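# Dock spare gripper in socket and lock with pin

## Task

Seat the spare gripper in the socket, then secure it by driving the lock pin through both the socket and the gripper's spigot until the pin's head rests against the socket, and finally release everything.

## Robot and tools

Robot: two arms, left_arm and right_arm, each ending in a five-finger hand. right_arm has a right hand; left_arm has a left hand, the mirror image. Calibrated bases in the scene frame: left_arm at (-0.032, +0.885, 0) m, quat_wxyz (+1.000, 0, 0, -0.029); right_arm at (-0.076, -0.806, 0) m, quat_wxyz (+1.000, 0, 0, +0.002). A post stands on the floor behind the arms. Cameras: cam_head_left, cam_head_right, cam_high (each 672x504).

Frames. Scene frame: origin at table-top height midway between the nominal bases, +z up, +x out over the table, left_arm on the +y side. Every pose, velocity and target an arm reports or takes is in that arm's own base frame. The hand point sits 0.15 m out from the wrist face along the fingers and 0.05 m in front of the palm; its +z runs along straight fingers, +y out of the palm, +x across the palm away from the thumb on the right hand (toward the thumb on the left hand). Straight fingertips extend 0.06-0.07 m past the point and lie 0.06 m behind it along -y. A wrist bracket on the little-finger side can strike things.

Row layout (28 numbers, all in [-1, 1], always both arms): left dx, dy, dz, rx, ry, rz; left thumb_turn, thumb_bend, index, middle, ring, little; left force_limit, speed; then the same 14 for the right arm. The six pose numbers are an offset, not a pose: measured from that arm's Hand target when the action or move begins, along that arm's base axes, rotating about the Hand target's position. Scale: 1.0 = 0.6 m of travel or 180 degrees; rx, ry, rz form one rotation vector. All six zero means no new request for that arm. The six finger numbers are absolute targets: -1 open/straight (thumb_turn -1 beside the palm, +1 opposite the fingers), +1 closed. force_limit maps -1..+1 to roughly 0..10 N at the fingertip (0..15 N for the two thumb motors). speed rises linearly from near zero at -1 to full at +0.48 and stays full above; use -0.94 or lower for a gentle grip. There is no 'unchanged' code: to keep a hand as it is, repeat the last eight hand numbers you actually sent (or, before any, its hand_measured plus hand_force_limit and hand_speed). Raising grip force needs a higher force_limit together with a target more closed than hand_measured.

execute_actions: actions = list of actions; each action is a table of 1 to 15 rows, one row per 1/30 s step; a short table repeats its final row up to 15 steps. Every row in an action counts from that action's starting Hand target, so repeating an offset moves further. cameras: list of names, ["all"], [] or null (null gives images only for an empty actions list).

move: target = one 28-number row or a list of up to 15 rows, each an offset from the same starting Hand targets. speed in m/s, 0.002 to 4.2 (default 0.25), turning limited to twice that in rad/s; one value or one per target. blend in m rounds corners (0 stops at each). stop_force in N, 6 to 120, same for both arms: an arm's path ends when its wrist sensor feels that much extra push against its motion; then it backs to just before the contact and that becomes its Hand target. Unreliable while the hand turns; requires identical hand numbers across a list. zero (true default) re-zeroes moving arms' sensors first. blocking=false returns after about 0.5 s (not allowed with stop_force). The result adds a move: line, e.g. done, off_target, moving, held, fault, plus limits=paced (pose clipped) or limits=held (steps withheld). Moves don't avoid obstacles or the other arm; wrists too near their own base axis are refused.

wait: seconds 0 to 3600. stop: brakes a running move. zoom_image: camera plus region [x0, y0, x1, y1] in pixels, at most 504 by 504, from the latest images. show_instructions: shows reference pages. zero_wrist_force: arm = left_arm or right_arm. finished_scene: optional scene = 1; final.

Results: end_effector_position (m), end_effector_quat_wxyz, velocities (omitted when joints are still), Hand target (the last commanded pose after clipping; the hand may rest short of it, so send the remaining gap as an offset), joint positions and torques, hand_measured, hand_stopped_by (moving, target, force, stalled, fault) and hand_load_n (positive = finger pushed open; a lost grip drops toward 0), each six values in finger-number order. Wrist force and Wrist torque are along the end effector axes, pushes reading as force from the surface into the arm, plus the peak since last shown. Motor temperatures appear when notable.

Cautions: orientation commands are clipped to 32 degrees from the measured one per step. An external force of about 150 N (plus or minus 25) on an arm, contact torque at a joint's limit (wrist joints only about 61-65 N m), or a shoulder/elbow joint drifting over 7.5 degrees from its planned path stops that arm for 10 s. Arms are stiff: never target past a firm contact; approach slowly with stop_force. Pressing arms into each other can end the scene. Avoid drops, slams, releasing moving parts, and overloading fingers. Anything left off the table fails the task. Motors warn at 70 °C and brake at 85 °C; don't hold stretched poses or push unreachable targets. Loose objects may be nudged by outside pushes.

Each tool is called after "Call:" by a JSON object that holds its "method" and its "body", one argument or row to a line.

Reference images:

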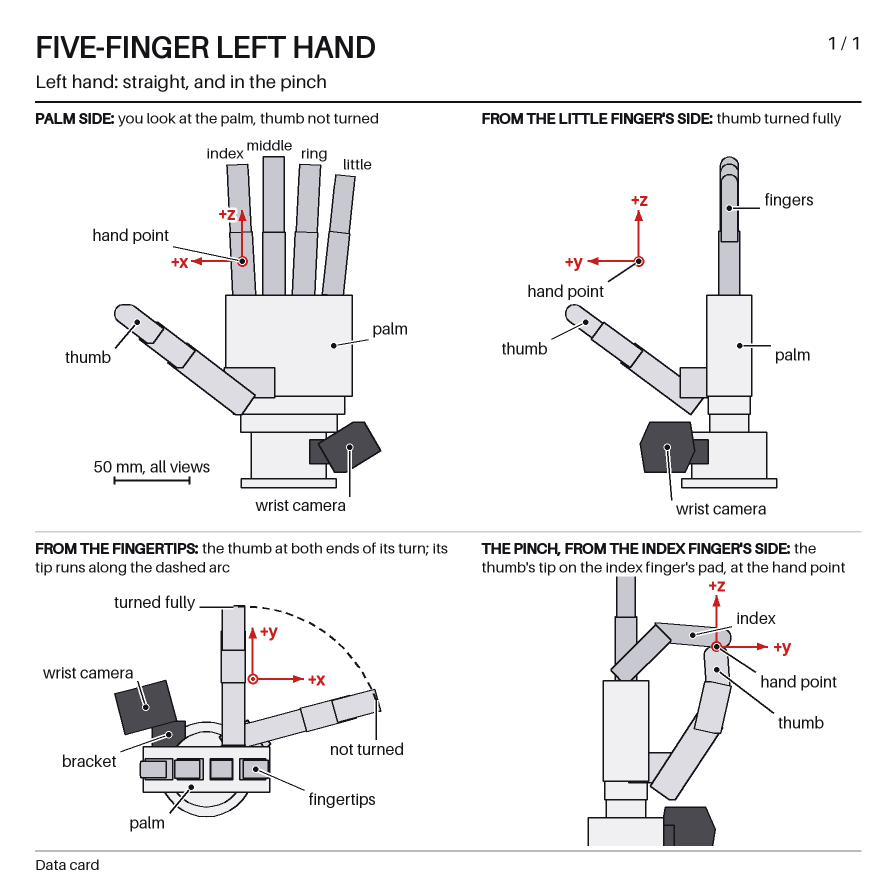

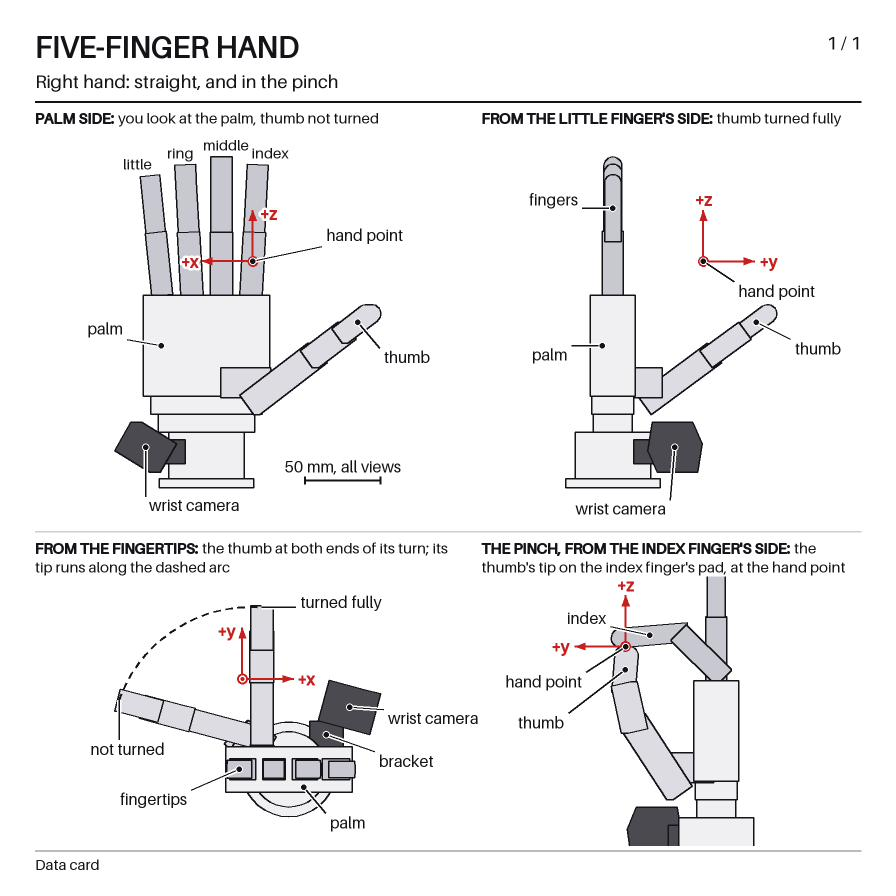

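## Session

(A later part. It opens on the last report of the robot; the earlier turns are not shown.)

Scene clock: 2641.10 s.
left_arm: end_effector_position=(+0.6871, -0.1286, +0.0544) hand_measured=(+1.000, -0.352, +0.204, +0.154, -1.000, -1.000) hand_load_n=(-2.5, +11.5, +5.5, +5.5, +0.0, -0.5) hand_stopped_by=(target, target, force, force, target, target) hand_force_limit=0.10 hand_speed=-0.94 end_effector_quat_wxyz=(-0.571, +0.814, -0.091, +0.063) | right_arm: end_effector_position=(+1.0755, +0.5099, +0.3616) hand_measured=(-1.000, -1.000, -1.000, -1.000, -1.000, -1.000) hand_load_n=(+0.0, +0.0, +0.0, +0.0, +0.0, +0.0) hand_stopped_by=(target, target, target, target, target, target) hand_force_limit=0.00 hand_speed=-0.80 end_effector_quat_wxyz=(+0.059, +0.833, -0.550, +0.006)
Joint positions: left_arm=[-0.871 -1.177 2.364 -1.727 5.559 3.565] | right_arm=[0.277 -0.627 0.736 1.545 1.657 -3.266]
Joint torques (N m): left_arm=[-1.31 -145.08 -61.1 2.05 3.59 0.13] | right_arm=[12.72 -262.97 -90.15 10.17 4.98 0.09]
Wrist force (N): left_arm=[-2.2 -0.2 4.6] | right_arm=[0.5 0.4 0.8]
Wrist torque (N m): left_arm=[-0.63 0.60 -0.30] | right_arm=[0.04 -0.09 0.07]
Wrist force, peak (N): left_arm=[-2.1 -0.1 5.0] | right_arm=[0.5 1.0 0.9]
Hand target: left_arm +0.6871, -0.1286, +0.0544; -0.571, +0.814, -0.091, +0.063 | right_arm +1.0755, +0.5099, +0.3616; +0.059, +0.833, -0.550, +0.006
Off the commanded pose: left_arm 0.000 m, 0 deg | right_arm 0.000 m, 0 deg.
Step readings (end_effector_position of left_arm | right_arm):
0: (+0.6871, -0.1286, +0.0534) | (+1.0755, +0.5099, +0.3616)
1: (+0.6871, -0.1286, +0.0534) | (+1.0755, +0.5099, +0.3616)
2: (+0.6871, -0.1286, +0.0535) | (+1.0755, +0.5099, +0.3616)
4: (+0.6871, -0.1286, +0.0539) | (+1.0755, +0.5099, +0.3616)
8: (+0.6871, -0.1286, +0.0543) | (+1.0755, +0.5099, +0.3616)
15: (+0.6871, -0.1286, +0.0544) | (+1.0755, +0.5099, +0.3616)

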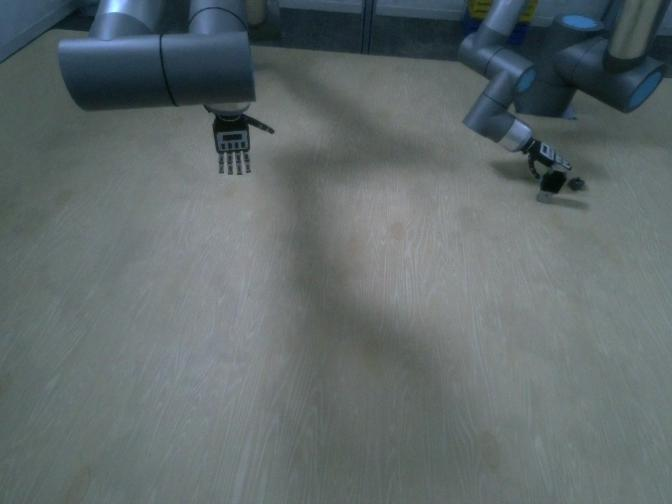

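Call:
{"method": "move", "body": {
  "target": [0,0,-0.024,0,0,0,1,-0.35,0.35,0.35,-1,-1,0.1,-0.94,0,0,0,0,0,0,-1,-1,-1,-1,-1,-1,0,-0.8],
  "speed": 0.03
}}

Call:
{"method": "execute_actions", "body": {
  "actions": [
    [[0.00037,0.00163,0,0,0,0,1,-0.35,0.35,0.35,-1,-1,0.1,-0.94,0,0,0,0,0,0,-1,-1,-1,-1,-1,-1,0,-0.8]]
  ]
}}

Call:
{"method": "execute_actions", "body": {
  "actions": [
    [[0.00037,0.00163,0,0,0,0,1,-0.35,0.35,0.35,-1,-1,0.1,-0.94,0,0,0,0,0,0,-1,-1,-1,-1,-1,-1,0,-0.8]]
  ]
}}

Call:
{"method": "execute_actions", "body": {
  "actions": [
    [[0.00037,0.00163,0,0,0,0,1,-0.35,0.35,0.35,-1,-1,0.1,-0.94,0,0,0,0,0,0,-1,-1,-1,-1,-1,-1,0,-0.8]]
  ]
}}

Scene clock: 2651.70 s.
left_arm: end_effector_position=(+0.6871, -0.1286, +0.0402) hand_measured=(+1.000, -0.352, +0.204, +0.154, -1.000, -1.000) hand_load_n=(-2.5, +11.5, +5.5, +5.5, +0.0, +0.0) hand_stopped_by=(target, target, force, force, target, target) hand_force_limit=0.10 hand_speed=-0.94 end_effector_quat_wxyz=(-0.571, +0.814, -0.091, +0.063) | right_arm: end_effector_position=(+1.0755, +0.5099, +0.3616) hand_measured=(-1.000, -1.000, -1.000, -1.000, -1.000, -1.000) hand_load_n=(+0.0, +0.0, +0.0, +0.0, +0.0, +0.0) hand_stopped_by=(target, target, target, target, target, target) hand_force_limit=0.00 hand_speed=-0.80 end_effector_quat_wxyz=(+0.059, +0.833, -0.550, +0.006)
Joint positions: left_arm=[-0.871 -1.155 2.367 -1.752 5.559 3.565] | right_arm=[0.277 -0.627 0.736 1.545 1.657 -3.266]
Joint torques (N m): left_arm=[-5.33 -103.99 -17.13 -5.27 0.56 1.69] | right_arm=[13.96 -265.34 -87.17 9.85 5.55 0.01]
Wrist force (N): left_arm=[-2.6 0.1 4.7] | right_arm=[0.5 0.5 0.8]
Wrist torque (N m): left_arm=[-0.57 0.70 -0.33] | right_arm=[0.05 -0.07 0.07]
Wrist force, peak (N): left_arm=[-2.5 0.3 5.1] | right_arm=[0.4 0.3 1.4]
Hand target: left_arm +0.6871, -0.1286, +0.0400; -0.571, +0.814, -0.091, +0.063 | right_arm +1.0755, +0.5099, +0.3616; +0.059, +0.833, -0.550, +0.006
Off the commanded pose: left_arm 0.000 m, 0 deg | right_arm 0.000 m, 0 deg.
move: done

Scene clock: 2652.40 s.
left_arm: end_effector_position=(+0.6873, -0.1276, +0.0400) hand_measured=(+1.000, -0.352, +0.204, +0.154, -1.000, -1.000) hand_load_n=(-2.5, +11.5, +5.5, +5.5, +0.0, +0.0) hand_stopped_by=(target, target, force, force, target, target) hand_force_limit=0.10 hand_speed=-0.94 end_effector_quat_wxyz=(-0.571, +0.814, -0.091, +0.063) | right_arm: end_effector_position=(+1.0755, +0.5099, +0.3616) hand_measured=(-1.000, -1.000, -1.000, -1.000, -1.000, -1.000) hand_load_n=(+0.0, +0.0, +0.0, +0.0, +0.0, +0.0) hand_stopped_by=(target, target, target, target, target, target) hand_force_limit=0.00 hand_speed=-0.80 end_effector_quat_wxyz=(+0.059, +0.833, -0.550, +0.006)
Joint positions: left_arm=[-0.87 -1.155 2.368 -1.754 5.56 3.566] | right_arm=[0.277 -0.627 0.736 1.545 1.657 -3.266]
Joint torques (N m): left_arm=[18.85 -118.2 -17.4 -5.44 7.16 5.04] | right_arm=[11.39 -265.78 -89.44 10.06 5.43 0.38]
Wrist force (N): left_arm=[-2.3 0.0 4.8] | right_arm=[0.2 0.7 0.8]
Wrist torque (N m): left_arm=[-0.60 0.66 -0.31] | right_arm=[0.09 -0.04 0.06]
Wrist force, peak (N): left_arm=[-2.7 0.1 5.2] | right_arm=[0.1 0.5 1.5]
Hand target: left_arm +0.6873, -0.1276, +0.0400; -0.571, +0.814, -0.091, +0.063 | right_arm +1.0755, +0.5099, +0.3616; +0.059, +0.833, -0.550, +0.006
Off the commanded pose: left_arm 0.000 m, 0 deg | right_arm 0.000 m, 0 deg.
Step readings (end_effector_position of left_arm | right_arm):
0: (+0.6871, -0.1286, +0.0402) | (+1.0755, +0.5099, +0.3616)
1: (+0.6871, -0.1286, +0.0402) | (+1.0755, +0.5099, +0.3616)
2: (+0.6871, -0.1285, +0.0401) | (+1.0755, +0.5099, +0.3616)
4: (+0.6871, -0.1281, +0.0401) | (+1.0755, +0.5099, +0.3616)
8: (+0.6872, -0.1278, +0.0400) | (+1.0755, +0.5099, +0.3616)
15: (+0.6873, -0.1276, +0.0400) | (+1.0755, +0.5099, +0.3616)

Scene clock: 2653.10 s.
left_arm: end_effector_position=(+0.6875, -0.1266, +0.0400) hand_measured=(+1.000, -0.352, +0.204, +0.154, -1.000, -1.000) hand_load_n=(-2.5, +11.5, +5.5, +5.5, +0.0, -0.5) hand_stopped_by=(target, target, force, force, target, target) hand_force_limit=0.10 hand_speed=-0.94 end_effector_quat_wxyz=(-0.571, +0.814, -0.091, +0.063) | right_arm: end_effector_position=(+1.0755, +0.5099, +0.3616) hand_measured=(-1.000, -1.000, -1.000, -1.000, -1.000, -1.000) hand_load_n=(+0.5, +0.0, +0.0, +0.0, +0.0, +0.0) hand_stopped_by=(target, target, target, target, target, target) hand_force_limit=0.00 hand_speed=-0.80 end_effector_quat_wxyz=(+0.059, +0.833, -0.550, +0.006)
Joint positions: left_arm=[-0.869 -1.155 2.369 -1.755 5.561 3.567] | right_arm=[0.277 -0.627 0.736 1.545 1.657 -3.266]
Joint torques (N m): left_arm=[15.87 -147.47 -18 -6.11 6.91 4.5] | right_arm=[16.7 -267.29 -85.23 9.93 5.64 0.32]
Wrist force (N): left_arm=[-2.3 0.2 5.1] | right_arm=[0.8 0.6 1.0]
Wrist torque (N m): left_arm=[-0.58 0.66 -0.31] | right_arm=[0.06 -0.13 0.09]
Wrist force, peak (N): left_arm=[-2.7 -0.1 5.0] | right_arm=[0.8 0.6 1.0]
Hand target: left_arm +0.6875, -0.1266, +0.0400; -0.571, +0.814, -0.091, +0.063 | right_arm +1.0755, +0.5099, +0.3616; +0.059, +0.833, -0.550, +0.006
Off the commanded pose: left_arm 0.000 m, 0 deg | right_arm 0.000 m, 0 deg.
Step readings (end_effector_position of left_arm | right_arm):
0: (+0.6873, -0.1276, +0.0400) | (+1.0755, +0.5099, +0.3616)
1: (+0.6873, -0.1276, +0.0400) | (+1.0755, +0.5099, +0.3616)
2: (+0.6873, -0.1275, +0.0400) | (+1.0755, +0.5099, +0.3616)
4: (+0.6874, -0.1271, +0.0400) | (+1.0755, +0.5099, +0.3616)
8: (+0.6875, -0.1267, +0.0400) | (+1.0755, +0.5099, +0.3616)
15: (+0.6875, -0.1266, +0.0400) | (+1.0755, +0.5099, +0.3616)

Scene clock: 2653.80 s.
left_arm: end_effector_position=(+0.6877, -0.1256, +0.0400) hand_measured=(+1.000, -0.352, +0.204, +0.154, -1.000, -1.000) hand_load_n=(-3.0, +11.5, +6.0, +5.5, +0.0, +0.0) hand_stopped_by=(target, target, force, force, target, target) hand_force_limit=0.10 hand_speed=-0.94 end_effector_quat_wxyz=(-0.571, +0.814, -0.091, +0.063) | right_arm: end_effector_position=(+1.0755, +0.5099, +0.3616) hand_measured=(-1.000, -1.000, -1.000, -1.000, -1.000, -1.000) hand_load_n=(+0.0, +0.0, +0.0, +0.0, +0.0, +0.5) hand_stopped_by=(target, target, target, target, target, target) hand_force_limit=0.00 hand_speed=-0.80 end_effector_quat_wxyz=(+0.059, +0.833, -0.550, +0.006)
Joint positions: left_arm=[-0.868 -1.155 2.369 -1.756 5.562 3.568] | right_arm=[0.277 -0.627 0.736 1.545 1.657 -3.266]
Joint torques (N m): left_arm=[16.3 -149.1 -16.79 -6.15 7.06 5.01] | right_arm=[10.41 -262.82 -88.58 10.65 5.58 0.49]
Wrist force (N): left_arm=[-2.5 0.0 5.0] | right_arm=[0.3 0.3 0.6]
Wrist torque (N m): left_arm=[-0.62 0.69 -0.32] | right_arm=[0.03 -0.02 0.05]
Wrist force, peak (N): left_arm=[-2.7 0.1 5.1] | right_arm=[0.0 0.8 1.2]
Hand target: left_arm +0.6877, -0.1256, +0.0400; -0.571, +0.814, -0.091, +0.063 | right_arm +1.0755, +0.5099, +0.3616; +0.059, +0.833, -0.550, +0.006
Off the commanded pose: left_arm 0.000 m, 0 deg | right_arm 0.000 m, 0 deg.
Step readings (end_effector_position of left_arm | right_arm):
0: (+0.6875, -0.1266, +0.0400) | (+1.0755, +0.5099, +0.3616)
1: (+0.6875, -0.1266, +0.0400) | (+1.0755, +0.5099, +0.3616)
2: (+0.6875, -0.1265, +0.0400) | (+1.0755, +0.5099, +0.3616)
4: (+0.6876, -0.1261, +0.0400) | (+1.0755, +0.5099, +0.3616)
8: (+0.6877, -0.1258, +0.0400) | (+1.0755, +0.5099, +0.3616)
15: (+0.6877, -0.1256, +0.0400) | (+1.0755, +0.5099, +0.3616)

Call:
{"method": "execute_actions", "body": {
  "actions": [
    [[0.00037,0.00163,0,0,0,0,1,-0.35,0.35,0.35,-1,-1,0.1,-0.94,0,0,0,0,0,0,-1,-1,-1,-1,-1,-1,0,-0.8]]
  ]
}}

Call:
{"method": "execute_actions", "body": {
  "actions": [
    [[0.00037,0.00163,0,0,0,0,1,-0.35,0.35,0.35,-1,-1,0.1,-0.94,0,0,0,0,0,0,-1,-1,-1,-1,-1,-1,0,-0.8]]
  ]
}}

Call:
{"method": "execute_actions", "body": {
  "actions": [
    [[0.00037,0.00163,0,0,0,0,1,-0.35,0.35,0.35,-1,-1,0.1,-0.94,0,0,0,0,0,0,-1,-1,-1,-1,-1,-1,0,-0.8]]
  ]
}}

Scene clock: 2657.27 s.
left_arm: end_effector_position=(+0.6880, -0.1247, +0.0400) hand_measured=(+1.000, -0.352, +0.204, +0.154, -1.000, -1.000) hand_load_n=(-3.0, +11.5, +5.5, +5.0, +0.0, +0.0) hand_stopped_by=(target, target, force, force, target, target) hand_force_limit=0.10 hand_speed=-0.94 end_effector_quat_wxyz=(-0.571, +0.814, -0.091, +0.063) | right_arm: end_effector_position=(+1.0755, +0.5099, +0.3616) hand_measured=(-1.000, -1.000, -1.000, -1.000, -1.000, -1.000) hand_load_n=(+0.0, +0.0, +0.0, +0.0, +0.0, +0.0) hand_stopped_by=(target, target, target, target, target, target) hand_force_limit=0.00 hand_speed=-0.80 end_effector_quat_wxyz=(+0.059, +0.833, -0.550, +0.006)
Joint positions: left_arm=[-0.866 -1.155 2.37 -1.757 5.563 3.569] | right_arm=[0.277 -0.627 0.736 1.545 1.657 -3.266]
Joint torques (N m): left_arm=[20.01 -144.52 -18.67 -5.59 6.57 5.2] | right_arm=[16.77 -261.38 -89.95 10.01 5.82 0.25]
Wrist force (N): left_arm=[-2.4 0.0 4.9] | right_arm=[0.3 0.5 0.7]
Wrist torque (N m): left_arm=[-0.60 0.67 -0.31] | right_arm=[0.06 -0.03 0.06]
Wrist force, peak (N): left_arm=[-2.7 0.1 5.4] | right_arm=[0.7 0.4 1.3]
Hand target: left_arm +0.6880, -0.1247, +0.0400; -0.571, +0.814, -0.091, +0.063 | right_arm +1.0755, +0.5099, +0.3616; +0.059, +0.833, -0.550, +0.006
Off the commanded pose: left_arm 0.000 m, 0 deg | right_arm 0.000 m, 0 deg.
Step readings (end_effector_position of left_arm | right_arm):
0: (+0.6877, -0.1256, +0.0400) | (+1.0755, +0.5099, +0.3616)
1: (+0.6877, -0.1256, +0.0400) | (+1.0755, +0.5099, +0.3616)
2: (+0.6878, -0.1255, +0.0400) | (+1.0755, +0.5099, +0.3616)
4: (+0.6879, -0.1252, +0.0400) | (+1.0755, +0.5099, +0.3616)
8: (+0.6879, -0.1248, +0.0400) | (+1.0755, +0.5099, +0.3616)
15: (+0.6880, -0.1247, +0.0400) | (+1.0755, +0.5099, +0.3616)

Scene clock: 2657.97 s.
left_arm: end_effector_position=(+0.6882, -0.1237, +0.0400) hand_measured=(+1.000, -0.352, +0.204, +0.154, -1.000, -1.000) hand_load_n=(-4.0, +11.5, +4.5, +5.5, -0.5, +0.0) hand_stopped_by=(target, target, force, force, target, target) hand_force_limit=0.10 hand_speed=-0.94 end_effector_quat_wxyz=(-0.571, +0.814, -0.091, +0.063) | right_arm: end_effector_position=(+1.0755, +0.5099, +0.3616) hand_measured=(-1.000, -1.000, -1.000, -1.000, -1.000, -1.000) hand_load_n=(+0.0, +0.0, +0.0, +0.0, +0.0, -0.5) hand_stopped_by=(target, target, target, target, target, target) hand_force_limit=0.00 hand_speed=-0.80 end_effector_quat_wxyz=(+0.059, +0.833, -0.550, +0.006)
Joint positions: left_arm=[-0.865 -1.156 2.371 -1.758 5.564 3.57] | right_arm=[0.277 -0.627 0.736 1.545 1.657 -3.266]
Joint torques (N m): left_arm=[20.78 -149.38 -18.34 -5.94 6.91 5.29] | right_arm=[11.44 -263.98 -88.55 10.07 5.18 0.84]
Wrist force (N): left_arm=[-2.4 0.4 3.7] | right_arm=[0.5 0.5 1.4]
Wrist torque (N m): left_arm=[-0.57 0.71 -0.31] | right_arm=[0.02 -0.09 0.07]
Wrist force, peak (N): left_arm=[-2.9 0.1 4.8] | right_arm=[0.5 0.5 1.4]
Hand target: left_arm +0.6882, -0.1237, +0.0400; -0.571, +0.814, -0.091, +0.063 | right_arm +1.0755, +0.5099, +0.3616; +0.059, +0.833, -0.550, +0.006
Off the commanded pose: left_arm 0.000 m, 0 deg | right_arm 0.000 m, 0 deg.
Step readings (end_effector_position of left_arm | right_arm):
0: (+0.6880, -0.1247, +0.0400) | (+1.0755, +0.5099, +0.3616)
1: (+0.6880, -0.1247, +0.0400) | (+1.0755, +0.5099, +0.3616)
2: (+0.6880, -0.1245, +0.0400) | (+1.0755, +0.5099, +0.3616)
4: (+0.6881, -0.1242, +0.0400) | (+1.0755, +0.5099, +0.3616)
8: (+0.6882, -0.1238, +0.0400) | (+1.0755, +0.5099, +0.3616)
15: (+0.6882, -0.1237, +0.0400) | (+1.0755, +0.5099, +0.3616)

Scene clock: 2658.67 s.
left_arm: end_effector_position=(+0.6884, -0.1227, +0.0400) hand_measured=(+1.000, -0.352, +0.204, +0.154, -1.000, -1.000) hand_load_n=(-5.0, +11.5, +3.5, +6.5, +0.0, +0.0) hand_stopped_by=(target, target, force, force, target, target) hand_force_limit=0.10 hand_speed=-0.94 end_effector_quat_wxyz=(-0.571, +0.814, -0.091, +0.063) | right_arm: end_effector_position=(+1.0755, +0.5099, +0.3616) hand_measured=(-1.000, -1.000, -1.000, -1.000, -1.000, -1.000) hand_load_n=(+0.0, +0.0, +0.0, +0.0, +0.0, +0.0) hand_stopped_by=(target, target, target, target, target, target) hand_force_limit=0.00 hand_speed=-0.80 end_effector_quat_wxyz=(+0.059, +0.833, -0.550, +0.006)
Joint positions: left_arm=[-0.864 -1.156 2.371 -1.76 5.565 3.571] | right_arm=[0.277 -0.627 0.736 1.545 1.657 -3.266]
Joint torques (N m): left_arm=[18.39 -147.16 -15.81 -5.06 6.91 5.22] | right_arm=[9.53 -267.26 -89.3 10.52 5.14 1.05]
Wrist force (N): left_arm=[-2.2 0.6 2.7] | right_arm=[0.5 0.7 0.8]
Wrist torque (N m): left_arm=[-0.59 0.72 -0.29] | right_arm=[0.09 -0.07 0.08]
Wrist force, peak (N): left_arm=[-2.7 0.4 3.9] | right_arm=[0.6 0.2 1.4]
Hand target: left_arm +0.6884, -0.1227, +0.0400; -0.571, +0.814, -0.091, +0.063 | right_arm +1.0755, +0.5099, +0.3616; +0.059, +0.833, -0.550, +0.006
Off the commanded pose: left_arm 0.000 m, 0 deg | right_arm 0.000 m, 0 deg.
Step readings (end_effector_position of left_arm | right_arm):
0: (+0.6882, -0.1237, +0.0400) | (+1.0755, +0.5099, +0.3616)
1: (+0.6882, -0.1237, +0.0400) | (+1.0755, +0.5099, +0.3616)
2: (+0.6882, -0.1235, +0.0400) | (+1.0755, +0.5099, +0.3616)
4: (+0.6883, -0.1232, +0.0400) | (+1.0755, +0.5099, +0.3616)
8: (+0.6884, -0.1228, +0.0400) | (+1.0755, +0.5099, +0.3616)
15: (+0.6884, -0.1227, +0.0400) | (+1.0755, +0.5099, +0.3616)

Call:
{"method": "execute_actions", "body": {
  "actions": [
    [[-0.0018,-0.0082,0,0,0,0,1,-0.35,0.35,0.35,-1,-1,0.1,-0.94,0,0,0,0,0,0,-1,-1,-1,-1,-1,-1,0,-0.8]]
  ],
  "cameras": ["cam_high"]
}}

Scene clock: 2673.60 s.
left_arm: end_effector_position=(+0.6873, -0.1276, +0.0401) hand_measured=(+1.000, -0.352, +0.204, +0.154, -1.000, -1.000) hand_load_n=(-2.5, +11.5, +5.5, +5.5, +0.0, +0.0) hand_stopped_by=(target, target, force, force, target, target) hand_force_limit=0.10 hand_speed=-0.94 end_effector_quat_wxyz=(-0.571, +0.814, -0.091, +0.063) | right_arm: end_effector_position=(+1.0755, +0.5099, +0.3616) hand_measured=(-1.000, -1.000, -1.000, -1.000, -1.000, -1.000) hand_load_n=(+0.0, +0.0, +0.0, +0.0, +0.0, +0.0) hand_stopped_by=(target, target, target, target, target, target) hand_force_limit=0.00 hand_speed=-0.80 end_effector_quat_wxyz=(+0.059, +0.833, -0.550, +0.006)
Joint positions: left_arm=[-0.87 -1.155 2.368 -1.754 5.56 3.566] | right_arm=[0.277 -0.627 0.736 1.545 1.657 -3.266]
Joint torques (N m): left_arm=[-25.2 -97.13 -58.89 1.53 -1.59 -2.13] | right_arm=[11.72 -269.39 -86.08 10.15 5.93 0.82]
Wrist force (N): left_arm=[-2.4 0.1 4.8] | right_arm=[0.1 0.7 1.1]
Wrist torque (N m): left_arm=[-0.59 0.68 -0.31] | right_arm=[0.07 -0.01 0.05]
Wrist force, peak (N): left_arm=[-2.4 -0.1 5.5] | right_arm=[0.7 0.8 1.4]
Hand target: left_arm +0.6873, -0.1276, +0.0400; -0.571, +0.814, -0.091, +0.063 | right_arm +1.0755, +0.5099, +0.3616; +0.059, +0.833, -0.550, +0.006
Off the commanded pose: left_arm 0.000 m, 0 deg | right_arm 0.000 m, 0 deg.
Step readings (end_effector_position of left_arm | right_arm):
0: (+0.6884, -0.1227, +0.0400) | (+1.0755, +0.5099, +0.3616)
1: (+0.6884, -0.1227, +0.0400) | (+1.0755, +0.5099, +0.3616)
2: (+0.6883, -0.1231, +0.0400) | (+1.0755, +0.5099, +0.3616)
4: (+0.6879, -0.1248, +0.0401) | (+1.0755, +0.5099, +0.3616)
8: (+0.6874, -0.1267, +0.0401) | (+1.0755, +0.5099, +0.3616)
15: (+0.6873, -0.1275, +0.0401) | (+1.0755, +0.5099, +0.3616)

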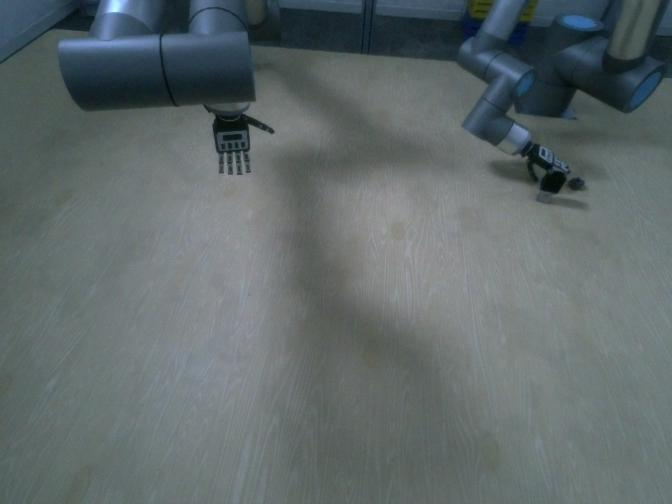

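Call:
{"method": "zoom_image", "body": {
  "camera": "cam_high",
  "region": [500, 140, 600, 215]
}}

Scaled by 5.040.

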